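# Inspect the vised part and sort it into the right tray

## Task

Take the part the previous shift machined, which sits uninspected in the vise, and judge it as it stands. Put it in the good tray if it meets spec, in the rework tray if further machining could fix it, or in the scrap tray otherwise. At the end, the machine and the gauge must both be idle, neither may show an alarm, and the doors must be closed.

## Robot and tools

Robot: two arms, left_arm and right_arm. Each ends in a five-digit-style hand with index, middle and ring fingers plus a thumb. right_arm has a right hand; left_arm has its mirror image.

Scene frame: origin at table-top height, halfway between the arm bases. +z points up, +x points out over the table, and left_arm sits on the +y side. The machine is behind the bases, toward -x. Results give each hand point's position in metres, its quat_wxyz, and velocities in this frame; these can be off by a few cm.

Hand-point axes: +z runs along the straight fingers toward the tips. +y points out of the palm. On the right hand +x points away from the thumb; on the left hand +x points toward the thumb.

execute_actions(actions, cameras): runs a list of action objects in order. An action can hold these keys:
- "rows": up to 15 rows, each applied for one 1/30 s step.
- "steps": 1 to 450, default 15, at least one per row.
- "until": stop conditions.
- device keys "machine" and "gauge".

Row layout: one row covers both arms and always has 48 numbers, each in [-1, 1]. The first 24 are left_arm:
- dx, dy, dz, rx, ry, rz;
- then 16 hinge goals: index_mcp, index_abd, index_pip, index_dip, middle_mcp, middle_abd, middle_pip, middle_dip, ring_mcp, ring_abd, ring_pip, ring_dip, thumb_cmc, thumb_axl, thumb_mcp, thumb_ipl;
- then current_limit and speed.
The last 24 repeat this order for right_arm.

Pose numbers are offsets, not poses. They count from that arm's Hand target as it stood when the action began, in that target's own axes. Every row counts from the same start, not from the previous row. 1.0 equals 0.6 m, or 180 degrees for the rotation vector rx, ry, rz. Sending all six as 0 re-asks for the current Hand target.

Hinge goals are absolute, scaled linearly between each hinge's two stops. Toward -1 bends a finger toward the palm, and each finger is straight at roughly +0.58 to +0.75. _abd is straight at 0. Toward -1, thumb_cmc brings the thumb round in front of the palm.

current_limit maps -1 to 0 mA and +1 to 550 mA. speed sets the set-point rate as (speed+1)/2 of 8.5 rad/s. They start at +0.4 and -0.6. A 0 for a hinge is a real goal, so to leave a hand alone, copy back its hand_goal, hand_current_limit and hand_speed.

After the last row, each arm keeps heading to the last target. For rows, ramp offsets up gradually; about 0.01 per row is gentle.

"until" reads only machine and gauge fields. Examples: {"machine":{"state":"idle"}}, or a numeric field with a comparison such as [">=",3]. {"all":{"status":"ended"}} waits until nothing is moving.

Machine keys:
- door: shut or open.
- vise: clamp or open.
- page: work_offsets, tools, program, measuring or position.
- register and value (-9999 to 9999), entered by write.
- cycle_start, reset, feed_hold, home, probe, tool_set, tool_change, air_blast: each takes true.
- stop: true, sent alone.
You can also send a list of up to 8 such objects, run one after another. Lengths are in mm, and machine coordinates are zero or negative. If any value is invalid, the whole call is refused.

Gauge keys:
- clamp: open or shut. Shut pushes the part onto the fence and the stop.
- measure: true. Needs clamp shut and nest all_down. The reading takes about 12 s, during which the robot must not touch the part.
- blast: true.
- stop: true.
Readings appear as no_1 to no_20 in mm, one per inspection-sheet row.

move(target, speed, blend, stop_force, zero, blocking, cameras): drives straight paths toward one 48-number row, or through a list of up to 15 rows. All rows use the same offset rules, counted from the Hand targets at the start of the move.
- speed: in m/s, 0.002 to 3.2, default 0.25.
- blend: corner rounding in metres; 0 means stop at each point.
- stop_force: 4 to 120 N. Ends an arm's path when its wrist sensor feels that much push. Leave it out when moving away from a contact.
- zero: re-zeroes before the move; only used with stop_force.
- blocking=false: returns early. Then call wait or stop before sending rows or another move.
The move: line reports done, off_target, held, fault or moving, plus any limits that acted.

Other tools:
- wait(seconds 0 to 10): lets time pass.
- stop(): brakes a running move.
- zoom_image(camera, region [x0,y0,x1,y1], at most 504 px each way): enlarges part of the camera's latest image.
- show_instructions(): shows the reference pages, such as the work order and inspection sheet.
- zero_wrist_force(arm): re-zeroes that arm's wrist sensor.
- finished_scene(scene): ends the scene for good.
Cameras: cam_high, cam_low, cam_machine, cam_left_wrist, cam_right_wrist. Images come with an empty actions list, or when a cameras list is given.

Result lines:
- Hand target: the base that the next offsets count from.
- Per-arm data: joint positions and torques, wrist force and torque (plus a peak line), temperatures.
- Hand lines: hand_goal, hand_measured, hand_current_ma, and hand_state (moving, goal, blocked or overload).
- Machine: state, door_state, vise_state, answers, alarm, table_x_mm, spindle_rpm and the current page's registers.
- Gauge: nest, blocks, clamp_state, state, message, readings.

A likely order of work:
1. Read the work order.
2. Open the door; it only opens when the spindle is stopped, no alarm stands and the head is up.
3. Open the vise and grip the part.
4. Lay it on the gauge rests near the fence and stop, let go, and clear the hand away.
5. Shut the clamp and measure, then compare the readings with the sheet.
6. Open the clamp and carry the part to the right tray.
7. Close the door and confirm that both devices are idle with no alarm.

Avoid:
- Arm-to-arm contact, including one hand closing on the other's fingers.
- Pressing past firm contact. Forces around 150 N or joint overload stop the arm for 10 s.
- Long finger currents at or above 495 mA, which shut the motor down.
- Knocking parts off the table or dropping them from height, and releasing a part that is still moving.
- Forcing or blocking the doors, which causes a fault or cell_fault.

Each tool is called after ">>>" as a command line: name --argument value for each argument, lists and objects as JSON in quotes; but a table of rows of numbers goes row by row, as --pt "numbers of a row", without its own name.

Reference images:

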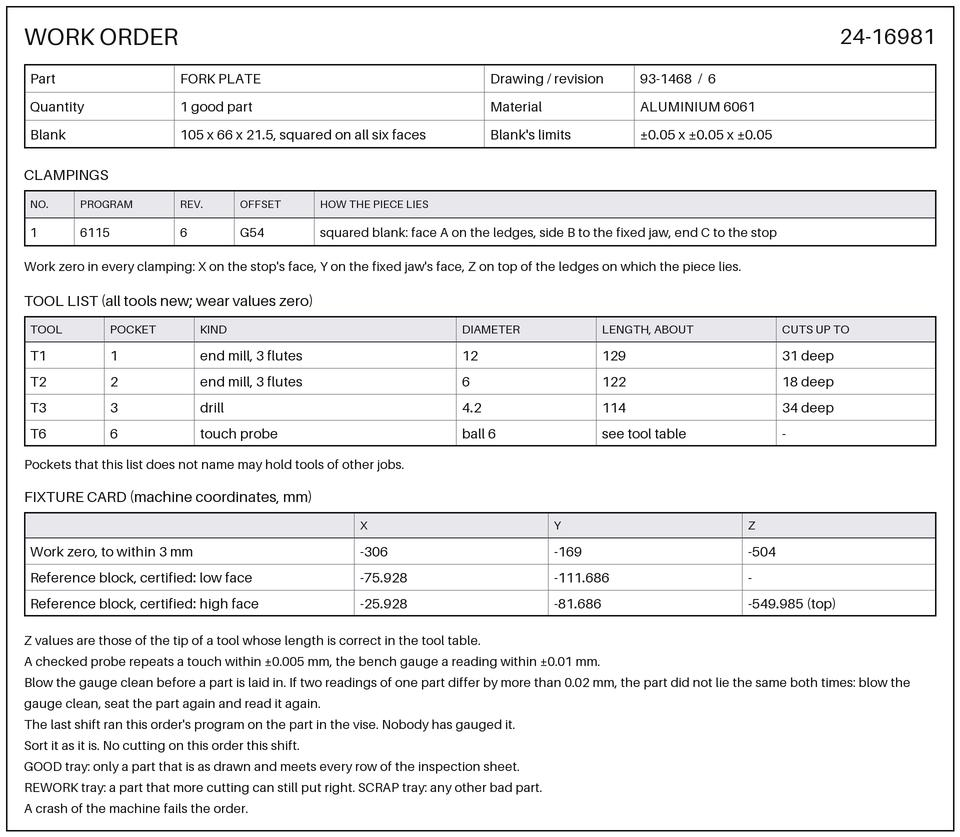

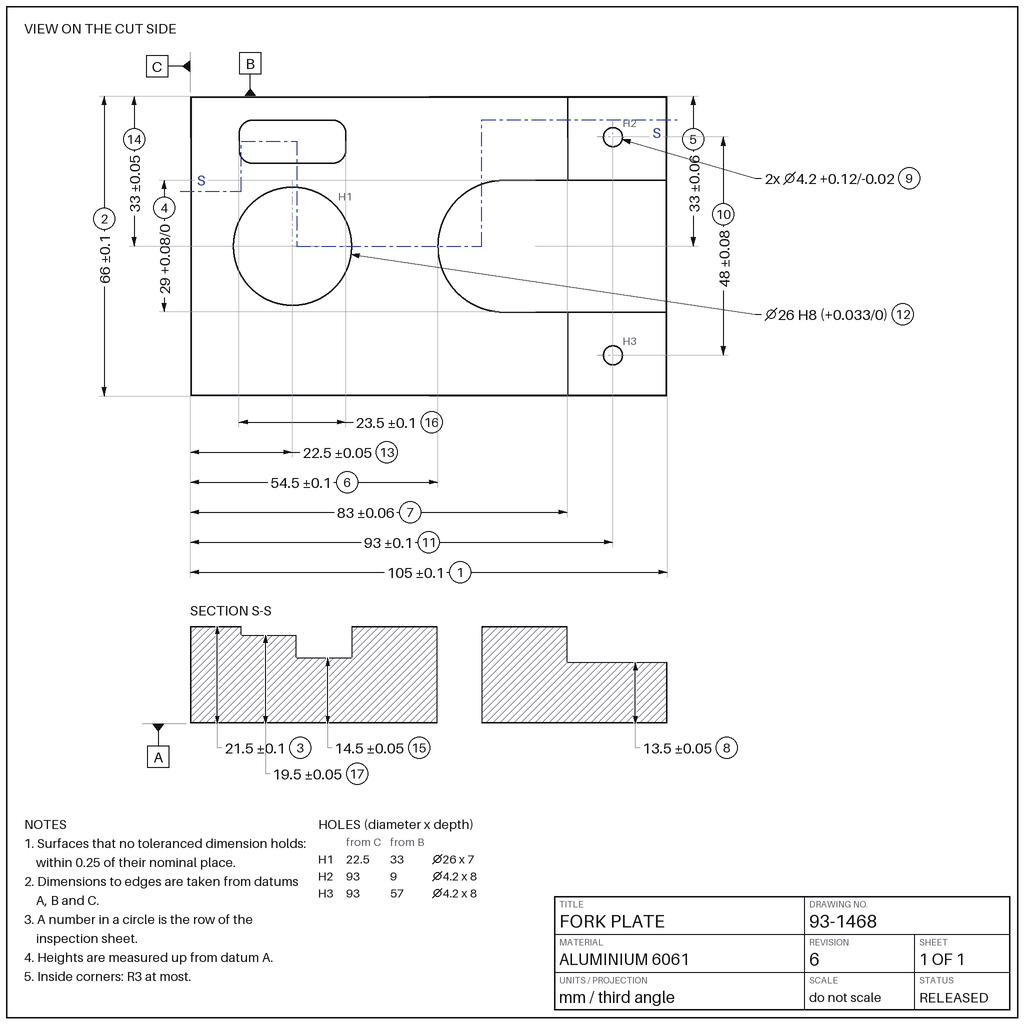

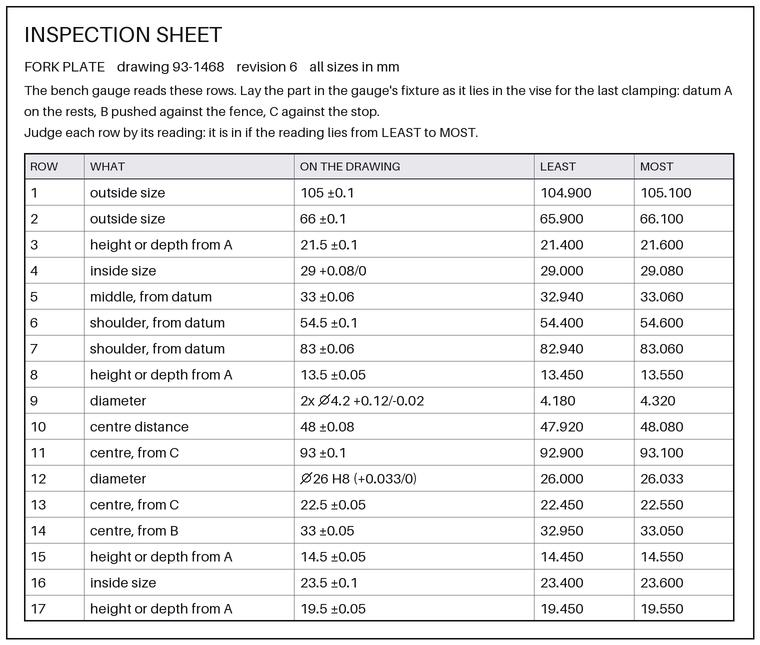

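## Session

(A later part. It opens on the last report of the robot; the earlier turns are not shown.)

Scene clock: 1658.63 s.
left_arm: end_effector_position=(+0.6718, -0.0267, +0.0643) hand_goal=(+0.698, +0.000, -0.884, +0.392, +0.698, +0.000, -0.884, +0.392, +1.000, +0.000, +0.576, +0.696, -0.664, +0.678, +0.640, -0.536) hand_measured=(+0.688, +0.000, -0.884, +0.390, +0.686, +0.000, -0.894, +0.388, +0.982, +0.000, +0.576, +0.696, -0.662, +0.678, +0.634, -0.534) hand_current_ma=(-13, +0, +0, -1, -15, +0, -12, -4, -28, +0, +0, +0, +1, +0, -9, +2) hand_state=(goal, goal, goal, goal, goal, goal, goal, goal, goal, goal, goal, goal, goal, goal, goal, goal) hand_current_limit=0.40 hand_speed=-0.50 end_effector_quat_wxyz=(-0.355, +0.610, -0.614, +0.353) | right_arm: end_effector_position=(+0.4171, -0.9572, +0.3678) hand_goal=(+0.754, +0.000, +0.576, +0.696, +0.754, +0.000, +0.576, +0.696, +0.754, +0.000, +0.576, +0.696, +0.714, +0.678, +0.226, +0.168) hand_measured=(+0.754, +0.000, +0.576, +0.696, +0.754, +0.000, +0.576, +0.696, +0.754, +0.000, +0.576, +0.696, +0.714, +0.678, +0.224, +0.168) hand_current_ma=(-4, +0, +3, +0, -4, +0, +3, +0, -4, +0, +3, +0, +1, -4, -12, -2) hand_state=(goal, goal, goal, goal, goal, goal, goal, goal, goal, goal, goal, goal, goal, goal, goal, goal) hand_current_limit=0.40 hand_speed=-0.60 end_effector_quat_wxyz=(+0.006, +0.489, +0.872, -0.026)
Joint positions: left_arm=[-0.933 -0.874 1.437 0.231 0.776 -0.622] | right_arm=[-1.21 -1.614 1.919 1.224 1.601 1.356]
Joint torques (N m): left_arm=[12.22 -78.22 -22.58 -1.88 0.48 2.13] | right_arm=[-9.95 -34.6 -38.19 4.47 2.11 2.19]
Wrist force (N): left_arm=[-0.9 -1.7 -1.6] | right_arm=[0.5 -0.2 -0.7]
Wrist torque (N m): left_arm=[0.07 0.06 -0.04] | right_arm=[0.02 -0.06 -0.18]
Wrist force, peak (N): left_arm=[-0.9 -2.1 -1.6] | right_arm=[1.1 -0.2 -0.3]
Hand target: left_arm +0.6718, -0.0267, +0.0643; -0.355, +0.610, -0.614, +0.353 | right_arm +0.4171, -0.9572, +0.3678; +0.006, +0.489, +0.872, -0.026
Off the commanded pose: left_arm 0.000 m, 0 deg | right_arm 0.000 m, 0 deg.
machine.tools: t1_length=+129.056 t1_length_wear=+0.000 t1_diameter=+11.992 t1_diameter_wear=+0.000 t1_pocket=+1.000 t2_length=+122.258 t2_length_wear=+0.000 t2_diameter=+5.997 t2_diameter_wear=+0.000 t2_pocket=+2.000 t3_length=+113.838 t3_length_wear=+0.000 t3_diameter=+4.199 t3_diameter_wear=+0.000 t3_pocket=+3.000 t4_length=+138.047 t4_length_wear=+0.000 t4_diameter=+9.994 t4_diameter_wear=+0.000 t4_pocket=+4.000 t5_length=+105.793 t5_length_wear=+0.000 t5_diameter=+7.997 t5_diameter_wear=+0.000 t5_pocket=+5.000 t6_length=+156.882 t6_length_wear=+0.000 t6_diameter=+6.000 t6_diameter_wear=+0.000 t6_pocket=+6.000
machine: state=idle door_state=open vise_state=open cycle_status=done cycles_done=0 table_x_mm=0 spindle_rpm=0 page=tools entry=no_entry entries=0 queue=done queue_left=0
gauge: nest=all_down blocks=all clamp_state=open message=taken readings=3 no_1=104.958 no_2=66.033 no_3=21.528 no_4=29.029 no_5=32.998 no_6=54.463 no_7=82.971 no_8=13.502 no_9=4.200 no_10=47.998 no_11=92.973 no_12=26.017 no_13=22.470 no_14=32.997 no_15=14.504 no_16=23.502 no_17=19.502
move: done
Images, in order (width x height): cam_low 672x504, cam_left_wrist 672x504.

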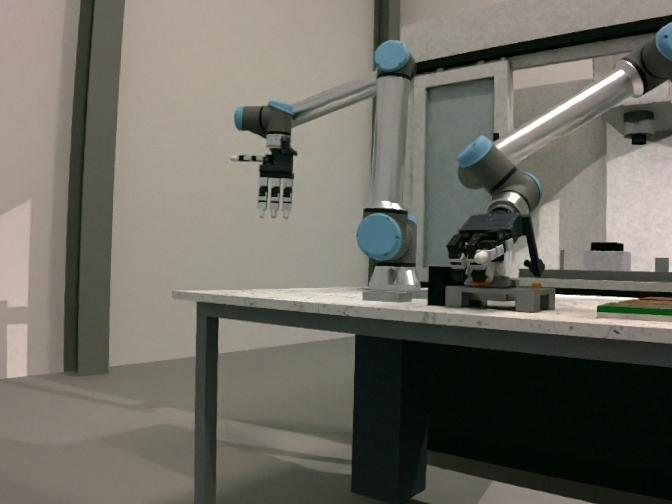

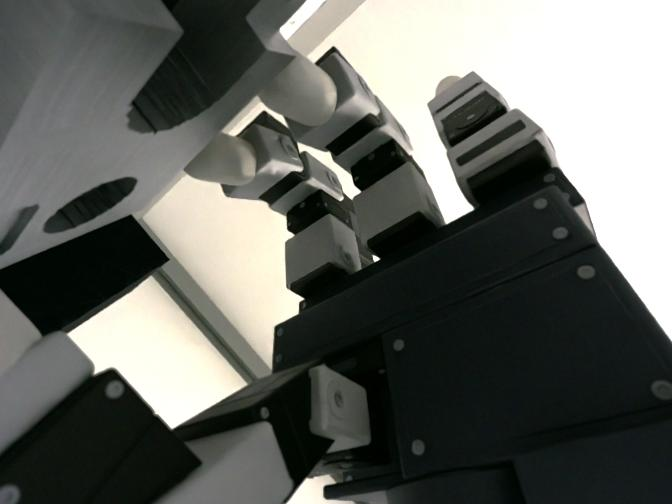

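>>> execute_actions --actions '[{"rows":[[0,-0.00144,-0.00083,0,0,0,0.6,0,-0.8832,0.3913,0.6,0,-0.8832,0.3913,1.0,0,0.576,0.696,-0.664,0.677,0.58,-0.5351,0.76,-0.8,0,0,0,0,0,0,0.754,0,0.576,0.696,0.754,0,0.576,0.696,0.754,0,0.576,0.696,0.714,0.678,0.226,0.168,0.4,-0.6]],"steps":20},{"rows":[[0,0,0,0,0,0,0.56,0,-0.8832,0.3913,0.55,0,-0.8832,0.3913,1.0,0,0.576,0.696,-0.664,0.677,0.54,-0.5351,0.76,-0.8,0,0,0,0,0,0,0.754,0,0.576,0.696,0.754,0,0.576,0.696,0.754,0,0.576,0.696,0.714,0.678,0.226,0.168,0.4,-0.6]],"steps":30},{"rows":[[0,0,0,0,0,0,0.53,0,-0.8832,0.3913,0.52,0,-0.8832,0.3913,1.0,0,0.576,0.696,-0.664,0.677,0.5,-0.5351,0.76,-0.85,0,0,0,0,0,0,0.754,0,0.576,0.696,0.754,0,0.576,0.696,0.754,0,0.576,0.696,0.714,0.678,0.226,0.168,0.4,-0.6]],"steps":25}]'

Scene clock: 1665.77 s.
left_arm: end_effector_position=(+0.6718, -0.0267, +0.0653) hand_goal=(+0.530, +0.000, -0.884, +0.392, +0.520, +0.000, -0.884, +0.392, +1.000, +0.000, +0.576, +0.696, -0.664, +0.678, +0.500, -0.536) hand_measured=(+0.556, +0.000, -0.880, +0.390, +0.552, +0.000, -0.880, +0.390, +0.982, +0.000, +0.576, +0.696, -0.662, +0.678, +0.548, -0.526) hand_current_ma=(+47, +0, +3, -1, +64, +0, +4, -1, -28, +0, +0, +0, +1, +0, +149, +16) hand_state=(blocked, goal, goal, goal, blocked, goal, goal, goal, goal, goal, goal, goal, goal, goal, blocked, goal) hand_current_limit=0.76 hand_speed=-0.85 end_effector_quat_wxyz=(-0.355, +0.610, -0.614, +0.353) | right_arm: end_effector_position=(+0.4171, -0.9572, +0.3678) hand_goal=(+0.754, +0.000, +0.576, +0.696, +0.754, +0.000, +0.576, +0.696, +0.754, +0.000, +0.576, +0.696, +0.714, +0.678, +0.226, +0.168) hand_measured=(+0.754, +0.000, +0.576, +0.696, +0.754, +0.000, +0.576, +0.696, +0.754, +0.000, +0.576, +0.696, +0.714, +0.678, +0.224, +0.168) hand_current_ma=(-4, +0, +3, +0, -4, +0, +3, +0, -4, +0, +3, +0, +1, -4, -12, -2) hand_state=(goal, goal, goal, goal, goal, goal, goal, goal, goal, goal, goal, goal, goal, goal, goal, goal) hand_current_limit=0.40 hand_speed=-0.60 end_effector_quat_wxyz=(+0.006, +0.489, +0.872, -0.026)
Joint positions: left_arm=[-0.933 -0.874 1.436 0.233 0.776 -0.622] | right_arm=[-1.21 -1.614 1.919 1.224 1.601 1.356]
Joint torques (N m): left_arm=[8.47 -106.62 -43.99 2.91 -0.7 0.93] | right_arm=[-11.52 -35.53 -38.75 4.16 2.53 1.91]
Wrist force (N): left_arm=[-1.2 -3.2 -0.5] | right_arm=[0.2 -0.1 -0.2]
Wrist torque (N m): left_arm=[-0.09 0.09 -0.07] | right_arm=[-0.01 -0.02 -0.20]
Wrist force, peak (N): left_arm=[-1.3 -3.7 -0.8] | right_arm=[1.0 -0.9 -0.1]
Hand target: left_arm +0.6718, -0.0267, +0.0653; -0.355, +0.610, -0.614, +0.353 | right_arm +0.4171, -0.9572, +0.3678; +0.006, +0.489, +0.872, -0.026
Off the commanded pose: left_arm 0.000 m, 0 deg | right_arm 0.000 m, 0 deg.
machine.tools: t1_length=+129.056 t1_length_wear=+0.000 t1_diameter=+11.992 t1_diameter_wear=+0.000 t1_pocket=+1.000 t2_length=+122.258 t2_length_wear=+0.000 t2_diameter=+5.997 t2_diameter_wear=+0.000 t2_pocket=+2.000 t3_length=+113.838 t3_length_wear=+0.000 t3_diameter=+4.199 t3_diameter_wear=+0.000 t3_pocket=+3.000 t4_length=+138.047 t4_length_wear=+0.000 t4_diameter=+9.994 t4_diameter_wear=+0.000 t4_pocket=+4.000 t5_length=+105.793 t5_length_wear=+0.000 t5_diameter=+7.997 t5_diameter_wear=+0.000 t5_pocket=+5.000 t6_length=+156.882 t6_length_wear=+0.000 t6_diameter=+6.000 t6_diameter_wear=+0.000 t6_pocket=+6.000
machine: state=idle door_state=open vise_state=open cycle_status=done cycles_done=0 table_x_mm=0 spindle_rpm=0 page=tools entry=no_entry entries=0 queue=done queue_left=0
gauge: nest=all_down blocks=all clamp_state=open message=taken readings=3 no_1=104.958 no_2=66.033 no_3=21.528 no_4=29.029 no_5=32.998 no_6=54.463 no_7=82.971 no_8=13.502 no_9=4.200 no_10=47.998 no_11=92.973 no_12=26.017 no_13=22.470 no_14=32.997 no_15=14.504 no_16=23.502 no_17=19.502

>>> execute_actions --actions '[{"rows":[[0,0,0,0,0,0,0.50,0,-0.8832,0.3913,0.49,0,-0.8832,0.3913,1.0,0,0.576,0.696,-0.664,0.677,0.44,-0.5351,0.76,-0.85,0,0,0,0,0,0,0.754,0,0.576,0.696,0.754,0,0.576,0.696,0.754,0,0.576,0.696,0.714,0.678,0.226,0.168,0.4,-0.6]],"steps":25},{"rows":[[0,0,0,0,0,0,0.475,0,-0.8832,0.3913,0.465,0,-0.8832,0.3913,1.0,0,0.576,0.696,-0.664,0.677,0.39,-0.5351,0.76,-0.85,0,0,0,0,0,0,0.754,0,0.576,0.696,0.754,0,0.576,0.696,0.754,0,0.576,0.696,0.714,0.678,0.226,0.168,0.4,-0.6]],"steps":35}]'

>>> move --pt "0 -0.0289 -0.01667 0 0 0 0.475 0 -0.8832 0.3913 0.465 0 -0.8832 0.3913 1.0 0 0.576 0.696 -0.664 0.677 0.39 -0.5351 0.76 -0.85 0 0 0 0 0 0 0.754 0 0.576 0.696 0.754 0 0.576 0.696 0.754 0 0.576 0.696 0.714 0.678 0.226 0.168 0.4 -0.6" --speed 0.012 --cameras '["cam_low","cam_high","cam_left_wrist"]'

>>> zoom_image --camera "cam_low" --region '[420, 240, 560, 310]'

Scene clock: 1672.47 s.
left_arm: end_effector_position=(+0.6718, -0.0267, +0.0653) hand_goal=(+0.476, +0.000, -0.884, +0.392, +0.466, +0.000, -0.884, +0.392, +1.000, +0.000, +0.576, +0.696, -0.664, +0.678, +0.390, -0.536) hand_measured=(+0.550, +0.000, -0.876, +0.390, +0.546, +0.000, -0.876, +0.390, +0.982, +0.000, +0.576, +0.696, -0.662, +0.678, +0.534, -0.512) hand_current_ma=(+207, +0, +8, -1, +233, +0, +8, -1, -28, +0, +0, +0, +1, +0, +484, +59) hand_state=(blocked, goal, goal, goal, blocked, goal, goal, goal, goal, goal, goal, goal, goal, goal, blocked, blocked) hand_current_limit=0.76 hand_speed=-0.85 end_effector_quat_wxyz=(-0.355, +0.610, -0.614, +0.353) | right_arm: end_effector_position=(+0.4171, -0.9572, +0.3678) hand_goal=(+0.754, +0.000, +0.576, +0.696, +0.754, +0.000, +0.576, +0.696, +0.754, +0.000, +0.576, +0.696, +0.714, +0.678, +0.226, +0.168) hand_measured=(+0.754, +0.000, +0.576, +0.696, +0.754, +0.000, +0.576, +0.696, +0.754, +0.000, +0.576, +0.696, +0.714, +0.678, +0.224, +0.168) hand_current_ma=(-4, +0, +3, +0, -4, +0, +3, +0, -4, +0, +3, +0, +1, -4, -12, -2) hand_state=(goal, goal, goal, goal, goal, goal, goal, goal, goal, goal, goal, goal, goal, goal, goal, goal) hand_current_limit=0.40 hand_speed=-0.60 end_effector_quat_wxyz=(+0.006, +0.489, +0.872, -0.026)
Joint positions: left_arm=[-0.933 -0.874 1.436 0.233 0.776 -0.622] | right_arm=[-1.21 -1.614 1.919 1.224 1.601 1.356]
Joint torques (N m): left_arm=[1.31 -92.75 -24.64 -0.2 -1.81 -0.4] | right_arm=[-10.13 -35.48 -38.22 4.27 2.63 2.06]
Wrist force (N): left_arm=[-1.2 -7.6 0.1] | right_arm=[0.1 -0.2 -0.1]
Wrist torque (N m): left_arm=[-0.24 0.06 -0.06] | right_arm=[-0.02 -0.01 -0.21]
Wrist force, peak (N): left_arm=[-1.4 -8.0 0.0] | right_arm=[1.1 -0.4 -0.2]
Hand target: left_arm +0.6718, -0.0267, +0.0653; -0.355, +0.610, -0.614, +0.353 | right_arm +0.4171, -0.9572, +0.3678; +0.006, +0.489, +0.872, -0.026
Off the commanded pose: left_arm 0.000 m, 0 deg | right_arm 0.000 m, 0 deg.
machine.tools: t1_length=+129.056 t1_length_wear=+0.000 t1_diameter=+11.992 t1_diameter_wear=+0.000 t1_pocket=+1.000 t2_length=+122.258 t2_length_wear=+0.000 t2_diameter=+5.997 t2_diameter_wear=+0.000 t2_pocket=+2.000 t3_length=+113.838 t3_length_wear=+0.000 t3_diameter=+4.199 t3_diameter_wear=+0.000 t3_pocket=+3.000 t4_length=+138.047 t4_length_wear=+0.000 t4_diameter=+9.994 t4_diameter_wear=+0.000 t4_pocket=+4.000 t5_length=+105.793 t5_length_wear=+0.000 t5_diameter=+7.997 t5_diameter_wear=+0.000 t5_pocket=+5.000 t6_length=+156.882 t6_length_wear=+0.000 t6_diameter=+6.000 t6_diameter_wear=+0.000 t6_pocket=+6.000
machine: state=idle door_state=open vise_state=open cycle_status=done cycles_done=0 table_x_mm=0 spindle_rpm=0 page=tools entry=no_entry entries=0 queue=done queue_left=0
gauge: nest=all_down blocks=all clamp_state=open message=taken readings=3 no_1=104.958 no_2=66.033 no_3=21.528 no_4=29.029 no_5=32.998 no_6=54.463 no_7=82.971 no_8=13.502 no_9=4.200 no_10=47.998 no_11=92.973 no_12=26.017 no_13=22.470 no_14=32.997 no_15=14.504 no_16=23.502 no_17=19.502

Scene clock: 1674.40 s.
left_arm: end_effector_position=(+0.6718, -0.0268, +0.0851) hand_goal=(+0.476, +0.000, -0.884, +0.392, +0.466, +0.000, -0.884, +0.392, +1.000, +0.000, +0.576, +0.696, -0.664, +0.678, +0.390, -0.536) hand_measured=(+0.476, +0.000, -0.876, +0.396, +0.466, +0.000, -0.876, +0.396, +0.982, +0.000, +0.576, +0.696, -0.664, +0.678, +0.390, -0.534) hand_current_ma=(+0, +0, +8, +2, +0, +0, +7, +2, -28, +0, +0, +0, +0, +0, +0, +3) hand_state=(goal, goal, goal, goal, goal, goal, goal, goal, goal, goal, goal, goal, goal, goal, goal, goal) hand_current_limit=0.76 hand_speed=-0.85 end_effector_quat_wxyz=(-0.355, +0.610, -0.614, +0.353) | right_arm: end_effector_position=(+0.4171, -0.9572, +0.3678) hand_goal=(+0.754, +0.000, +0.576, +0.696, +0.754, +0.000, +0.576, +0.696, +0.754, +0.000, +0.576, +0.696, +0.714, +0.678, +0.226, +0.168) hand_measured=(+0.754, +0.000, +0.576, +0.696, +0.754, +0.000, +0.576, +0.696, +0.754, +0.000, +0.576, +0.696, +0.714, +0.678, +0.224, +0.168) hand_current_ma=(-4, +0, +3, +0, -4, +0, +3, +0, -4, +0, +3, +0, +1, -4, -12, -2) hand_state=(goal, goal, goal, goal, goal, goal, goal, goal, goal, goal, goal, goal, goal, goal, goal, goal) hand_current_limit=0.40 hand_speed=-0.60 end_effector_quat_wxyz=(+0.006, +0.489, +0.872, -0.026)
Joint positions: left_arm=[-0.933 -0.891 1.426 0.26 0.776 -0.622] | right_arm=[-1.21 -1.614 1.919 1.224 1.601 1.356]
Joint torques (N m): left_arm=[-6.31 -109.04 -53.66 5.05 -2.09 -0.8] | right_arm=[-8.15 -35.03 -38.02 4.26 2.71 2.17]
Wrist force (N): left_arm=[-0.9 -0.1 -1.4] | right_arm=[0.7 -0.3 0.1]
Wrist torque (N m): left_arm=[0.16 0.06 -0.07] | right_arm=[-0.06 -0.10 -0.15]
Wrist force, peak (N): left_arm=[-1.4 -7.8 0.2] | right_arm=[0.9 -0.2 -0.8]
Hand target: left_arm +0.6718, -0.0268, +0.0853; -0.355, +0.610, -0.614, +0.353 | right_arm +0.4171, -0.9572, +0.3678; +0.006, +0.489, +0.872, -0.026
Off the commanded pose: left_arm 0.000 m, 0 deg | right_arm 0.000 m, 0 deg.
machine.tools: t1_length=+129.056 t1_length_wear=+0.000 t1_diameter=+11.992 t1_diameter_wear=+0.000 t1_pocket=+1.000 t2_length=+122.258 t2_length_wear=+0.000 t2_diameter=+5.997 t2_diameter_wear=+0.000 t2_pocket=+2.000 t3_length=+113.838 t3_length_wear=+0.000 t3_diameter=+4.199 t3_diameter_wear=+0.000 t3_pocket=+3.000 t4_length=+138.047 t4_length_wear=+0.000 t4_diameter=+9.994 t4_diameter_wear=+0.000 t4_pocket=+4.000 t5_length=+105.793 t5_length_wear=+0.000 t5_diameter=+7.997 t5_diameter_wear=+0.000 t5_pocket=+5.000 t6_length=+156.882 t6_length_wear=+0.000 t6_diameter=+6.000 t6_diameter_wear=+0.000 t6_pocket=+6.000
machine: state=idle door_state=open vise_state=open cycle_status=done cycles_done=0 table_x_mm=0 spindle_rpm=0 page=tools entry=no_entry entries=0 queue=done queue_left=0
gauge: nest=some_down blocks=free clamp_state=open message=taken readings=3 no_1=104.958 no_2=66.033 no_3=21.528 no_4=29.029 no_5=32.998 no_6=54.463 no_7=82.971 no_8=13.502 no_9=4.200 no_10=47.998 no_11=92.973 no_12=26.017 no_13=22.470 no_14=32.997 no_15=14.504 no_16=23.502 no_17=19.502
move: done
Images, in order (width x height): cam_high 672x504, cam_low 672x504, cam_left_wrist 672x504.

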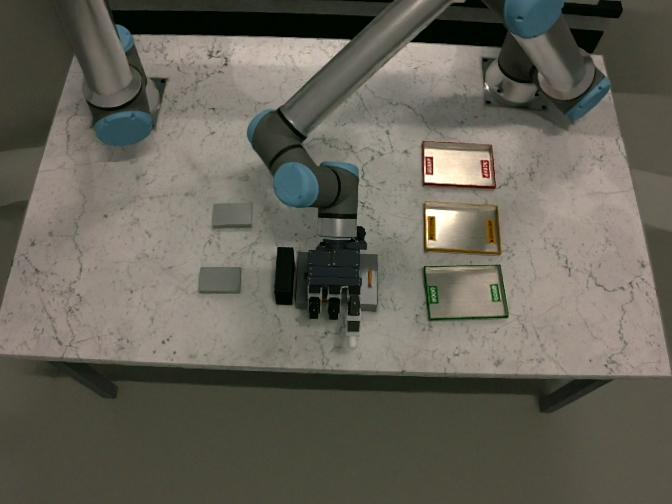

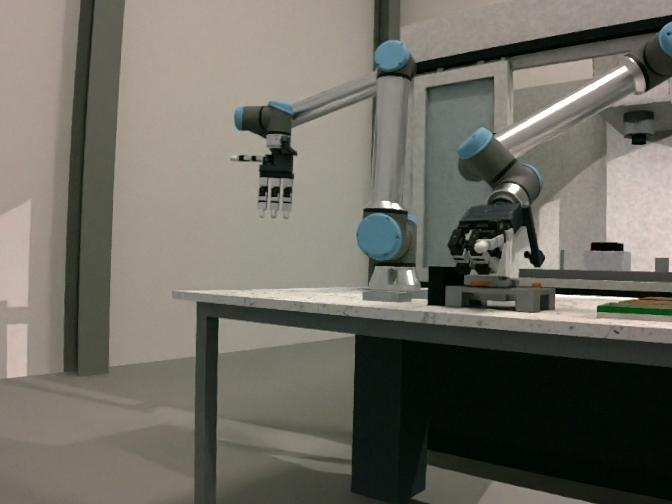

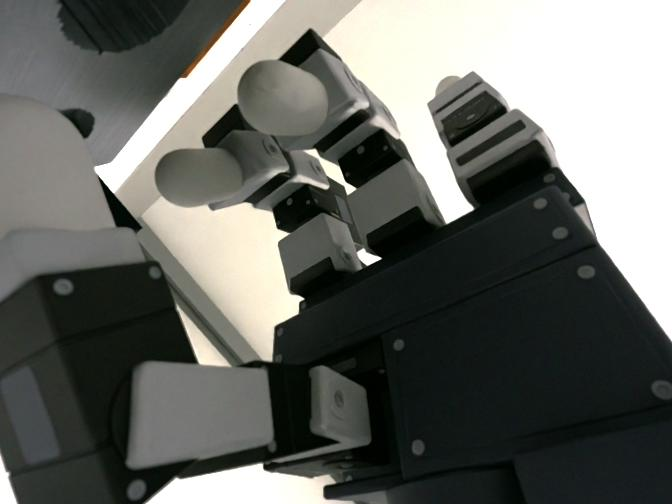

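Scaled by 3.600 from the camera's 672x504 image, which has a finer 960x720 frame.

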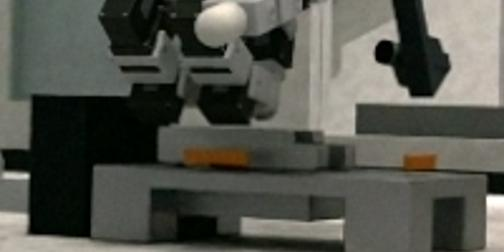

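>>> execute_actions --actions '[{"rows":[[0,0,0,0,0,0,0.61,0,-0.8832,0.3913,0.61,0,-0.8832,0.3913,1.0,0,0.576,0.696,-0.664,0.677,0.61,-0.5351,0.4,-0.5,0,0,0,0,0,0,0.754,0,0.576,0.696,0.754,0,0.576,0.696,0.754,0,0.576,0.696,0.714,0.678,0.226,0.168,0.4,-0.6]],"gauge":{"clamp":"shut"},"steps":120,"until":{"gauge":{"clamp_state":"shut"}}},{"gauge":{"clamp":"open"},"steps":150,"until":{"gauge":{"clamp_state":"open"}}}]'

>>> move --pt "0 0.0377 0.02175 0 0 0 0.61 0 -0.8832 0.3913 0.61 0 -0.8832 0.3913 1.0 0 0.576 0.696 -0.664 0.677 0.61 -0.5351 0.4 -0.5 0 0 0 0 0 0 0.754 0 0.576 0.696 0.754 0 0.576 0.696 0.754 0 0.576 0.696 0.714 0.678 0.226 0.168 0.4 -0.6" --speed 0.012 --stop_force 5 --cameras '["cam_low","cam_left_wrist"]'

>>> zoom_image --camera "cam_low" --region '[450, 250, 540, 300]'

Scene clock: 1745.90 s.
left_arm: end_effector_position=(+0.6718, -0.0268, +0.0853) hand_goal=(+0.610, +0.000, -0.884, +0.392, +0.610, +0.000, -0.884, +0.392, +1.000, +0.000, +0.576, +0.696, -0.664, +0.678, +0.610, -0.536) hand_measured=(+0.600, +0.000, -0.876, +0.396, +0.600, +0.000, -0.876, +0.396, +0.982, +0.000, +0.576, +0.696, -0.664, +0.678, +0.602, -0.534) hand_current_ma=(-12, +0, +7, +2, -14, +0, +7, +2, -28, +0, +0, +0, +0, +0, -10, +2) hand_state=(goal, goal, goal, goal, goal, goal, goal, goal, goal, goal, goal, goal, goal, goal, goal, goal) hand_current_limit=0.40 hand_speed=-0.50 end_effector_quat_wxyz=(-0.355, +0.610, -0.614, +0.353) | right_arm: end_effector_position=(+0.4171, -0.9572, +0.3678) hand_goal=(+0.754, +0.000, +0.576, +0.696, +0.754, +0.000, +0.576, +0.696, +0.754, +0.000, +0.576, +0.696, +0.714, +0.678, +0.226, +0.168) hand_measured=(+0.754, +0.000, +0.576, +0.696, +0.754, +0.000, +0.576, +0.696, +0.754, +0.000, +0.576, +0.696, +0.714, +0.678, +0.224, +0.168) hand_current_ma=(-4, +0, +3, +0, -4, +0, +3, +0, -4, +0, +3, +0, +1, -4, -12, -2) hand_state=(goal, goal, goal, goal, goal, goal, goal, goal, goal, goal, goal, goal, goal, goal, goal, goal) hand_current_limit=0.40 hand_speed=-0.60 end_effector_quat_wxyz=(+0.006, +0.489, +0.872, -0.026)
Joint positions: left_arm=[-0.933 -0.891 1.426 0.26 0.776 -0.622] | right_arm=[-1.21 -1.614 1.919 1.224 1.601 1.356]
Joint torques (N m): left_arm=[-10.52 -106.3 -47.44 4.96 0.13 -1.19] | right_arm=[-9.18 -37.79 -38.27 4.04 2.28 2.11]
Wrist force (N): left_arm=[-0.7 -0.4 -1.4] | right_arm=[0.1 -0.4 -0.3]
Wrist torque (N m): left_arm=[0.12 0.04 -0.06] | right_arm=[-0.04 0.00 -0.22]
Wrist force, peak (N): left_arm=[-1.4 -0.5 -1.4] | right_arm=[0.5 -1.1 -0.8]
Hand target: left_arm +0.6718, -0.0268, +0.0853; -0.355, +0.610, -0.614, +0.353 | right_arm +0.4171, -0.9572, +0.3678; +0.006, +0.489, +0.872, -0.026
Off the commanded pose: left_arm 0.000 m, 0 deg | right_arm 0.000 m, 0 deg.
machine.tools: t1_length=+129.056 t1_length_wear=+0.000 t1_diameter=+11.992 t1_diameter_wear=+0.000 t1_pocket=+1.000 t2_length=+122.258 t2_length_wear=+0.000 t2_diameter=+5.997 t2_diameter_wear=+0.000 t2_pocket=+2.000 t3_length=+113.838 t3_length_wear=+0.000 t3_diameter=+4.199 t3_diameter_wear=+0.000 t3_pocket=+3.000 t4_length=+138.047 t4_length_wear=+0.000 t4_diameter=+9.994 t4_diameter_wear=+0.000 t4_pocket=+4.000 t5_length=+105.793 t5_length_wear=+0.000 t5_diameter=+7.997 t5_diameter_wear=+0.000 t5_pocket=+5.000 t6_length=+156.882 t6_length_wear=+0.000 t6_diameter=+6.000 t6_diameter_wear=+0.000 t6_pocket=+6.000
machine: state=idle door_state=open vise_state=open cycle_status=done cycles_done=0 table_x_mm=0 spindle_rpm=0 page=tools entry=no_entry entries=0 queue=done queue_left=0
gauge: nest=some_down blocks=fence clamp_state=open message=taken readings=3 no_1=104.958 no_2=66.033 no_3=21.528 no_4=29.029 no_5=32.998 no_6=54.463 no_7=82.971 no_8=13.502 no_9=4.200 no_10=47.998 no_11=92.973 no_12=26.017 no_13=22.470 no_14=32.997 no_15=14.504 no_16=23.502 no_17=19.502

Scene clock: 1749.03 s.
left_arm: end_effector_position=(+0.6718, -0.0266, +0.0592) hand_goal=(+0.610, +0.000, -0.884, +0.392, +0.610, +0.000, -0.884, +0.392, +1.000, +0.000, +0.576, +0.696, -0.664, +0.678, +0.610, -0.536) hand_measured=(+0.600, +0.000, -0.876, +0.396, +0.600, +0.000, -0.898, +0.388, +0.982, +0.000, +0.576, +0.696, -0.664, +0.678, +0.602, -0.534) hand_current_ma=(-12, +0, +7, +2, -13, +0, -17, -4, -28, +0, +0, +0, +0, +0, -10, +2) hand_state=(goal, goal, goal, goal, goal, goal, goal, goal, goal, goal, goal, goal, goal, goal, goal, goal) hand_current_limit=0.40 hand_speed=-0.50 end_effector_quat_wxyz=(-0.355, +0.610, -0.614, +0.353) | right_arm: end_effector_position=(+0.4171, -0.9572, +0.3678) hand_goal=(+0.754, +0.000, +0.576, +0.696, +0.754, +0.000, +0.576, +0.696, +0.754, +0.000, +0.576, +0.696, +0.714, +0.678, +0.226, +0.168) hand_measured=(+0.754, +0.000, +0.576, +0.696, +0.754, +0.000, +0.576, +0.696, +0.754, +0.000, +0.576, +0.696, +0.714, +0.678, +0.224, +0.168) hand_current_ma=(-4, +0, +3, +0, -4, +0, +3, +0, -4, +0, +3, +0, +1, -4, -12, -2) hand_state=(goal, goal, goal, goal, goal, goal, goal, goal, goal, goal, goal, goal, goal, goal, goal, goal) hand_current_limit=0.40 hand_speed=-0.60 end_effector_quat_wxyz=(+0.006, +0.489, +0.872, -0.026)
Joint positions: left_arm=[-0.933 -0.869 1.439 0.224 0.776 -0.622] | right_arm=[-1.21 -1.614 1.919 1.224 1.601 1.356]
Joint torques (N m): left_arm=[13.31 -75.01 -21.29 -1.53 0.08 2.27] | right_arm=[-7.51 -36.85 -37.92 4.31 2.4 1.89]
Wrist force (N): left_arm=[-0.8 -2.5 -1.8] | right_arm=[0.4 -0.4 -0.1]
Wrist torque (N m): left_arm=[0.06 0.04 0.00] | right_arm=[-0.06 -0.05 -0.18]
Wrist force, peak (N): left_arm=[-1.0 -3.0 -1.9] | right_arm=[0.9 -0.2 -0.8]
Hand target: left_arm +0.6718, -0.0266, +0.0592; -0.355, +0.610, -0.614, +0.353 | right_arm +0.4171, -0.9572, +0.3678; +0.006, +0.489, +0.872, -0.026
Off the commanded pose: left_arm 0.000 m, 0 deg | right_arm 0.000 m, 0 deg.
machine.tools: t1_length=+129.056 t1_length_wear=+0.000 t1_diameter=+11.992 t1_diameter_wear=+0.000 t1_pocket=+1.000 t2_length=+122.258 t2_length_wear=+0.000 t2_diameter=+5.997 t2_diameter_wear=+0.000 t2_pocket=+2.000 t3_length=+113.838 t3_length_wear=+0.000 t3_diameter=+4.199 t3_diameter_wear=+0.000 t3_pocket=+3.000 t4_length=+138.047 t4_length_wear=+0.000 t4_diameter=+9.994 t4_diameter_wear=+0.000 t4_pocket=+4.000 t5_length=+105.793 t5_length_wear=+0.000 t5_diameter=+7.997 t5_diameter_wear=+0.000 t5_pocket=+5.000 t6_length=+156.882 t6_length_wear=+0.000 t6_diameter=+6.000 t6_diameter_wear=+0.000 t6_pocket=+6.000
machine: state=idle door_state=open vise_state=open cycle_status=done cycles_done=0 table_x_mm=0 spindle_rpm=0 page=tools entry=no_entry entries=0 queue=done queue_left=0
gauge: nest=some_down blocks=fence clamp_state=open message=taken readings=3 no_1=104.958 no_2=66.033 no_3=21.528 no_4=29.029 no_5=32.998 no_6=54.463 no_7=82.971 no_8=13.502 no_9=4.200 no_10=47.998 no_11=92.973 no_12=26.017 no_13=22.470 no_14=32.997 no_15=14.504 no_16=23.502 no_17=19.502
move: done
Images, in order (width x height): cam_low 672x504, cam_left_wrist 672x504.

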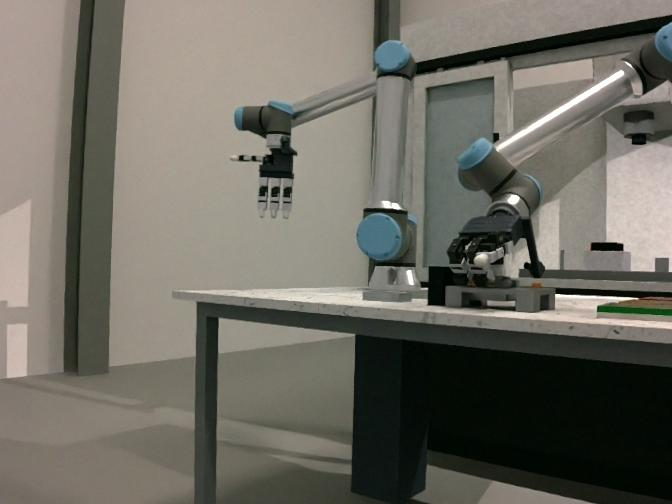

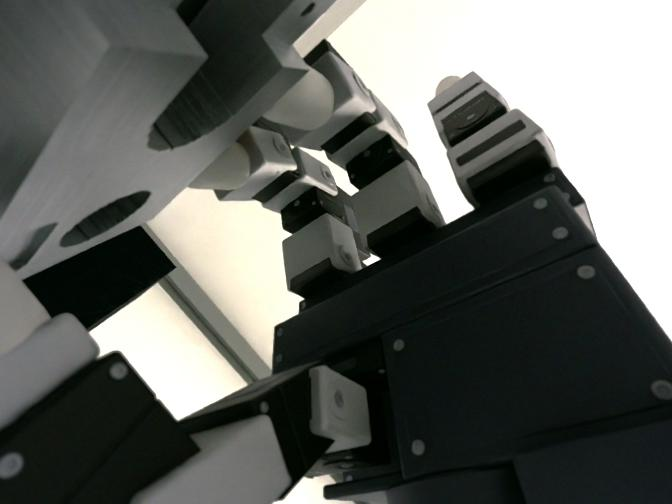

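Scaled by 5.600 from the camera's 672x504 image, which has a finer 960x720 frame.

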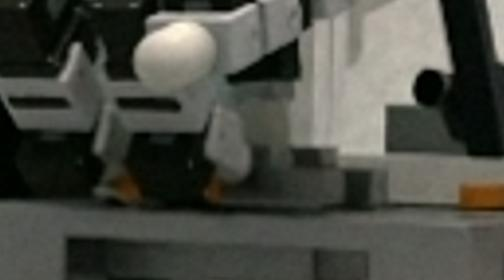

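>>> execute_actions --actions '[{"rows":[[0,0,0,0,0,0,0.56,0,-0.8832,0.3913,0.55,0,-0.8832,0.3913,1.0,0,0.576,0.696,-0.664,0.677,0.56,-0.5351,0.76,-0.8,0,0,0,0,0,0,0.754,0,0.576,0.696,0.754,0,0.576,0.696,0.754,0,0.576,0.696,0.714,0.678,0.226,0.168,0.4,-0.6]],"steps":20},{"rows":[[0,0,0,0,0,0,0.52,0,-0.8832,0.3913,0.51,0,-0.8832,0.3913,1.0,0,0.576,0.696,-0.664,0.677,0.49,-0.5351,0.76,-0.85,0,0,0,0,0,0,0.754,0,0.576,0.696,0.754,0,0.576,0.696,0.754,0,0.576,0.696,0.714,0.678,0.226,0.168,0.4,-0.6]],"steps":30},{"rows":[[0,0,0,0,0,0,0.48,0,-0.8832,0.3913,0.47,0,-0.8832,0.3913,1.0,0,0.576,0.696,-0.664,0.677,0.39,-0.5351,0.76,-0.85,0,0,0,0,0,0,0.754,0,0.576,0.696,0.754,0,0.576,0.696,0.754,0,0.576,0.696,0.714,0.678,0.226,0.168,0.4,-0.6]],"steps":45}]' --cameras '["cam_left_wrist"]'

Scene clock: 1758.33 s.
left_arm: end_effector_position=(+0.6718, -0.0266, +0.0592) hand_goal=(+0.480, +0.000, -0.884, +0.392, +0.470, +0.000, -0.884, +0.392, +1.000, +0.000, +0.576, +0.696, -0.664, +0.678, +0.390, -0.536) hand_measured=(+0.550, +0.000, -0.874, +0.394, +0.550, +0.000, -0.882, +0.388, +0.982, +0.000, +0.576, +0.696, -0.664, +0.678, +0.534, -0.510) hand_current_ma=(+189, +0, +12, +1, +235, +0, +1, -3, -28, +0, +0, +0, +0, +0, +484, +67) hand_state=(blocked, goal, goal, goal, blocked, goal, goal, goal, goal, goal, goal, goal, goal, goal, blocked, blocked) hand_current_limit=0.76 hand_speed=-0.85 end_effector_quat_wxyz=(-0.355, +0.610, -0.614, +0.353) | right_arm: end_effector_position=(+0.4171, -0.9572, +0.3678) hand_goal=(+0.754, +0.000, +0.576, +0.696, +0.754, +0.000, +0.576, +0.696, +0.754, +0.000, +0.576, +0.696, +0.714, +0.678, +0.226, +0.168) hand_measured=(+0.754, +0.000, +0.576, +0.696, +0.754, +0.000, +0.576, +0.696, +0.754, +0.000, +0.576, +0.696, +0.714, +0.678, +0.224, +0.168) hand_current_ma=(-4, +0, +3, +0, -4, +0, +3, +0, -4, +0, +3, +0, +1, -4, -12, -2) hand_state=(goal, goal, goal, goal, goal, goal, goal, goal, goal, goal, goal, goal, goal, goal, goal, goal) hand_current_limit=0.40 hand_speed=-0.60 end_effector_quat_wxyz=(+0.006, +0.489, +0.872, -0.026)
Joint positions: left_arm=[-0.933 -0.869 1.439 0.224 0.776 -0.622] | right_arm=[-1.21 -1.614 1.919 1.224 1.601 1.356]
Joint torques (N m): left_arm=[9.49 -97.77 -45.3 1.86 0.81 2.09] | right_arm=[-10.41 -37.67 -38.69 3.94 2.79 2.23]
Wrist force (N): left_arm=[-1.0 -7.1 0.3] | right_arm=[0.1 -0.3 -0.1]
Wrist torque (N m): left_arm=[-0.23 0.11 -0.07] | right_arm=[-0.03 0.00 -0.21]
Wrist force, peak (N): left_arm=[-0.6 -7.4 0.1] | right_arm=[0.8 -0.9 -0.5]
Hand target: left_arm +0.6718, -0.0266, +0.0592; -0.355, +0.610, -0.614, +0.353 | right_arm +0.4171, -0.9572, +0.3678; +0.006, +0.489, +0.872, -0.026
Off the commanded pose: left_arm 0.000 m, 0 deg | right_arm 0.000 m, 0 deg.
machine.tools: t1_length=+129.056 t1_length_wear=+0.000 t1_diameter=+11.992 t1_diameter_wear=+0.000 t1_pocket=+1.000 t2_length=+122.258 t2_length_wear=+0.000 t2_diameter=+5.997 t2_diameter_wear=+0.000 t2_pocket=+2.000 t3_length=+113.838 t3_length_wear=+0.000 t3_diameter=+4.199 t3_diameter_wear=+0.000 t3_pocket=+3.000 t4_length=+138.047 t4_length_wear=+0.000 t4_diameter=+9.994 t4_diameter_wear=+0.000 t4_pocket=+4.000 t5_length=+105.793 t5_length_wear=+0.000 t5_diameter=+7.997 t5_diameter_wear=+0.000 t5_pocket=+5.000 t6_length=+156.882 t6_length_wear=+0.000 t6_diameter=+6.000 t6_diameter_wear=+0.000 t6_pocket=+6.000
machine: state=idle door_state=open vise_state=open cycle_status=done cycles_done=0 table_x_mm=0 spindle_rpm=0 page=tools entry=no_entry entries=0 queue=done queue_left=0
gauge: nest=some_down blocks=fence clamp_state=open message=taken readings=3 no_1=104.958 no_2=66.033 no_3=21.528 no_4=29.029 no_5=32.998 no_6=54.463 no_7=82.971 no_8=13.502 no_9=4.200 no_10=47.998 no_11=92.973 no_12=26.017 no_13=22.470 no_14=32.997 no_15=14.504 no_16=23.502 no_17=19.502
Images, in order (width x height): cam_left_wrist 672x504.

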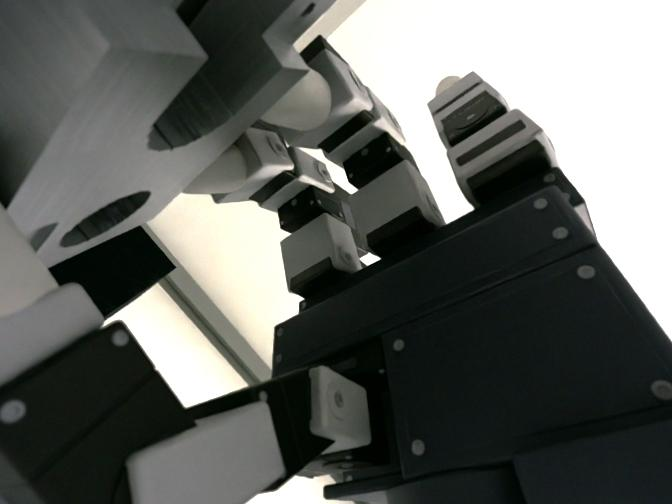

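>>> move --pt "0 -0.0289 -0.01667 0 0 0 0.48 0 -0.8832 0.3913 0.47 0 -0.8832 0.3913 1.0 0 0.576 0.696 -0.664 0.677 0.39 -0.5351 0.76 -0.85 0 0 0 0 0 0 0.754 0 0.576 0.696 0.754 0 0.576 0.696 0.754 0 0.576 0.696 0.714 0.678 0.226 0.168 0.4 -0.6" --speed 0.01 --cameras '["cam_low","cam_left_wrist"]'

>>> zoom_image --camera "cam_low" --region '[450, 250, 540, 300]'

Scene clock: 1763.50 s.
left_arm: end_effector_position=(+0.6718, -0.0267, +0.0790) hand_goal=(+0.480, +0.000, -0.884, +0.392, +0.470, +0.000, -0.884, +0.392, +1.000, +0.000, +0.576, +0.696, -0.664, +0.678, +0.390, -0.536) hand_measured=(+0.546, +0.000, -0.848, +0.402, +0.542, +0.000, -0.856, +0.400, +0.982, +0.000, +0.576, +0.696, -0.658, +0.678, +0.514, -0.492) hand_current_ma=(+178, +0, +65, +12, +198, +0, +49, +9, -28, +0, +0, +0, +6, +0, +484, +138) hand_state=(blocked, goal, blocked, goal, blocked, goal, blocked, goal, goal, goal, goal, goal, goal, goal, blocked, blocked) hand_current_limit=0.76 hand_speed=-0.85 end_effector_quat_wxyz=(-0.355, +0.610, -0.614, +0.353) | right_arm: end_effector_position=(+0.4171, -0.9572, +0.3678) hand_goal=(+0.754, +0.000, +0.576, +0.696, +0.754, +0.000, +0.576, +0.696, +0.754, +0.000, +0.576, +0.696, +0.714, +0.678, +0.226, +0.168) hand_measured=(+0.754, +0.000, +0.576, +0.696, +0.754, +0.000, +0.576, +0.696, +0.754, +0.000, +0.576, +0.696, +0.714, +0.678, +0.224, +0.168) hand_current_ma=(-4, +0, +3, +0, -4, +0, +3, +0, -4, +0, +3, +0, +1, -4, -12, -2) hand_state=(goal, goal, goal, goal, goal, goal, goal, goal, goal, goal, goal, goal, goal, goal, goal, goal) hand_current_limit=0.40 hand_speed=-0.60 end_effector_quat_wxyz=(+0.006, +0.489, +0.872, -0.026)
Joint positions: left_arm=[-0.933 -0.886 1.429 0.251 0.776 -0.622] | right_arm=[-1.21 -1.614 1.919 1.224 1.601 1.356]
Joint torques (N m): left_arm=[-5.15 -113.02 -52.87 4.75 -1.96 -0.75] | right_arm=[-8.89 -34.89 -37.78 3.97 2.66 2.37]
Wrist force (N): left_arm=[-0.8 2.4 -0.1] | right_arm=[0.7 0.0 -0.4]
Wrist torque (N m): left_arm=[0.31 0.05 -0.06] | right_arm=[0.02 -0.09 -0.15]
Wrist force, peak (N): left_arm=[-0.8 -7.6 0.2] | right_arm=[1.0 -0.5 -0.6]
Hand target: left_arm +0.6718, -0.0267, +0.0792; -0.355, +0.610, -0.614, +0.353 | right_arm +0.4171, -0.9572, +0.3678; +0.006, +0.489, +0.872, -0.026
Off the commanded pose: left_arm 0.000 m, 0 deg | right_arm 0.000 m, 0 deg.
machine.tools: t1_length=+129.056 t1_length_wear=+0.000 t1_diameter=+11.992 t1_diameter_wear=+0.000 t1_pocket=+1.000 t2_length=+122.258 t2_length_wear=+0.000 t2_diameter=+5.997 t2_diameter_wear=+0.000 t2_pocket=+2.000 t3_length=+113.838 t3_length_wear=+0.000 t3_diameter=+4.199 t3_diameter_wear=+0.000 t3_pocket=+3.000 t4_length=+138.047 t4_length_wear=+0.000 t4_diameter=+9.994 t4_diameter_wear=+0.000 t4_pocket=+4.000 t5_length=+105.793 t5_length_wear=+0.000 t5_diameter=+7.997 t5_diameter_wear=+0.000 t5_pocket=+5.000 t6_length=+156.882 t6_length_wear=+0.000 t6_diameter=+6.000 t6_diameter_wear=+0.000 t6_pocket=+6.000
machine: state=idle door_state=open vise_state=open cycle_status=done cycles_done=0 table_x_mm=0 spindle_rpm=0 page=tools entry=no_entry entries=0 queue=done queue_left=0
gauge: nest=all_up blocks=free clamp_state=open message=taken readings=3 no_1=104.958 no_2=66.033 no_3=21.528 no_4=29.029 no_5=32.998 no_6=54.463 no_7=82.971 no_8=13.502 no_9=4.200 no_10=47.998 no_11=92.973 no_12=26.017 no_13=22.470 no_14=32.997 no_15=14.504 no_16=23.502 no_17=19.502
move: done
Images, in order (width x height): cam_low 672x504, cam_left_wrist 672x504.

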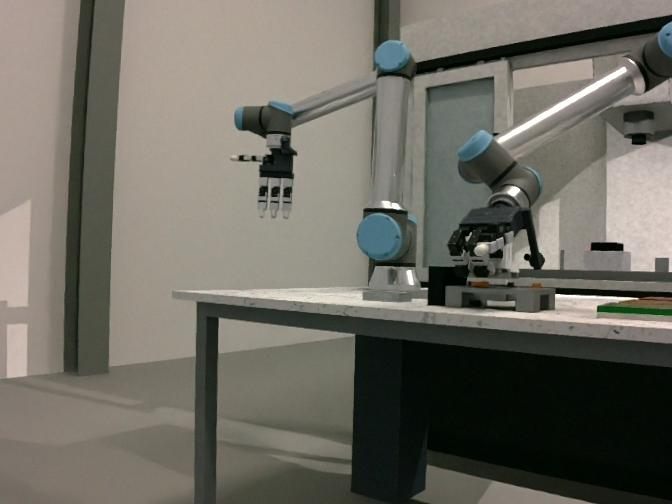

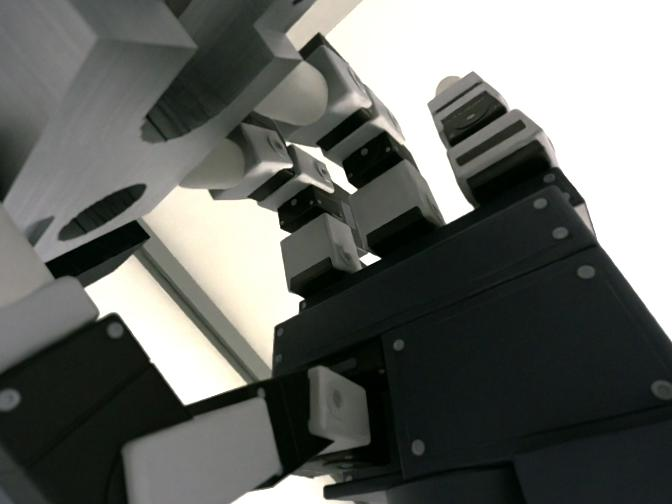

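Scaled by 5.600 from the camera's 672x504 image, which has a finer 960x720 frame.

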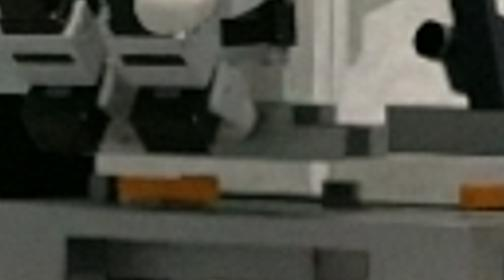

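>>> zoom_image --camera "cam_low" --region '[560, 260, 672, 344]'

>>> execute_actions --actions '[]' --cameras '["cam_high"]'

>>> zoom_image --camera "cam_high" --region '[410, 130, 520, 330]'

Scaled by 4.500 from the camera's 672x504 image, which has a finer 960x720 frame.

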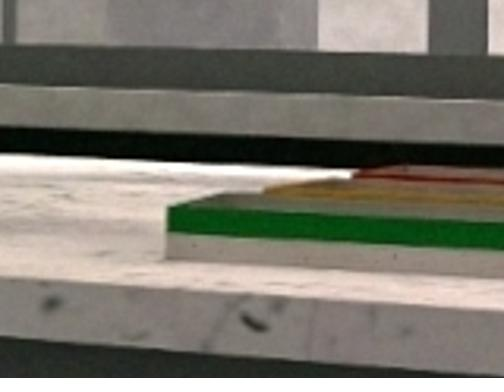

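Scene clock: 1777.27 s.
left_arm: end_effector_position=(+0.6718, -0.0267, +0.0792) hand_goal=(+0.480, +0.000, -0.884, +0.392, +0.470, +0.000, -0.884, +0.392, +1.000, +0.000, +0.576, +0.696, -0.664, +0.678, +0.390, -0.536) hand_measured=(+0.546, +0.000, -0.848, +0.402, +0.542, +0.000, -0.856, +0.400, +0.982, +0.000, +0.576, +0.696, -0.658, +0.678, +0.514, -0.492) hand_current_ma=(+178, +0, +65, +12, +198, +0, +49, +9, -28, +0, +0, +0, +6, +0, +484, +138) hand_state=(blocked, goal, blocked, goal, blocked, goal, blocked, goal, goal, goal, goal, goal, goal, goal, blocked, blocked) hand_current_limit=0.76 hand_speed=-0.85 end_effector_quat_wxyz=(-0.355, +0.610, -0.614, +0.353) | right_arm: end_effector_position=(+0.4171, -0.9572, +0.3678) hand_goal=(+0.754, +0.000, +0.576, +0.696, +0.754, +0.000, +0.576, +0.696, +0.754, +0.000, +0.576, +0.696, +0.714, +0.678, +0.226, +0.168) hand_measured=(+0.754, +0.000, +0.576, +0.696, +0.754, +0.000, +0.576, +0.696, +0.754, +0.000, +0.576, +0.696, +0.714, +0.678, +0.224, +0.168) hand_current_ma=(-4, +0, +3, +0, -4, +0, +3, +0, -4, +0, +3, +0, +1, -4, -12, -2) hand_state=(goal, goal, goal, goal, goal, goal, goal, goal, goal, goal, goal, goal, goal, goal, goal, goal) hand_current_limit=0.40 hand_speed=-0.60 end_effector_quat_wxyz=(+0.006, +0.489, +0.872, -0.026)
Joint positions: left_arm=[-0.933 -0.886 1.429 0.252 0.776 -0.622] | right_arm=[-1.21 -1.614 1.919 1.224 1.601 1.356]
Joint velocities: within noise
Joint torques (N m): left_arm=[-6.25 -111.88 -52.77 5.22 -2.02 -1.01] | right_arm=[-10.74 -37.04 -38.12 4.24 2.97 2.15]
Motor temperatures (°C): left_arm=[35 29 33 31 33 33] | right_arm=[34 36 33 37 33 36]
Wrist force (N): left_arm=[-1.0 2.3 0.2] | right_arm=[0.6 -0.1 -0.3]
Wrist torque (N m): left_arm=[0.28 0.08 -0.08] | right_arm=[0.00 -0.06 -0.17]
Wrist force, peak (N): left_arm=[-1.1 2.7 0.1] | right_arm=[1.3 0.0 -0.6]
Hand target: left_arm +0.6718, -0.0267, +0.0792; -0.355, +0.610, -0.614, +0.353 | right_arm +0.4171, -0.9572, +0.3678; +0.006, +0.489, +0.872, -0.026
Off the commanded pose: left_arm 0.000 m, 0 deg | right_arm 0.000 m, 0 deg.
machine.tools: t1_length=+129.056 t1_length_wear=+0.000 t1_diameter=+11.992 t1_diameter_wear=+0.000 t1_pocket=+1.000 t2_length=+122.258 t2_length_wear=+0.000 t2_diameter=+5.997 t2_diameter_wear=+0.000 t2_pocket=+2.000 t3_length=+113.838 t3_length_wear=+0.000 t3_diameter=+4.199 t3_diameter_wear=+0.000 t3_pocket=+3.000 t4_length=+138.047 t4_length_wear=+0.000 t4_diameter=+9.994 t4_diameter_wear=+0.000 t4_pocket=+4.000 t5_length=+105.793 t5_length_wear=+0.000 t5_diameter=+7.997 t5_diameter_wear=+0.000 t5_pocket=+5.000 t6_length=+156.882 t6_length_wear=+0.000 t6_diameter=+6.000 t6_diameter_wear=+0.000 t6_pocket=+6.000
machine: state=idle door_state=open vise_state=open cycle_status=done cycles_done=0 table_x_mm=0 spindle_rpm=0 page=tools entry=no_entry entries=0 queue=done queue_left=0
gauge: nest=all_up blocks=free clamp_state=open message=taken readings=3 no_1=104.958 no_2=66.033 no_3=21.528 no_4=29.029 no_5=32.998 no_6=54.463 no_7=82.971 no_8=13.502 no_9=4.200 no_10=47.998 no_11=92.973 no_12=26.017 no_13=22.470 no_14=32.997 no_15=14.504 no_16=23.502 no_17=19.502
Images, in order (width x height): cam_high 672x504.

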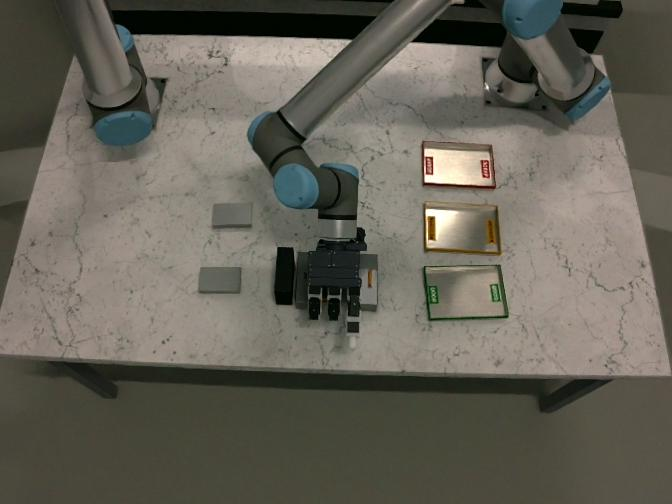

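Scaled by 2.520 from the camera's 672x504 image, which has a finer 960x720 frame.

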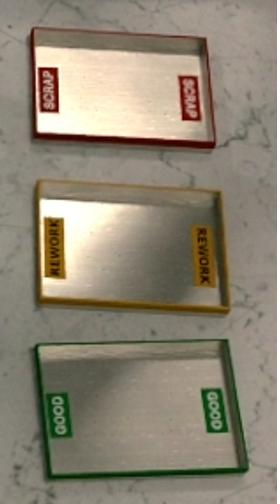

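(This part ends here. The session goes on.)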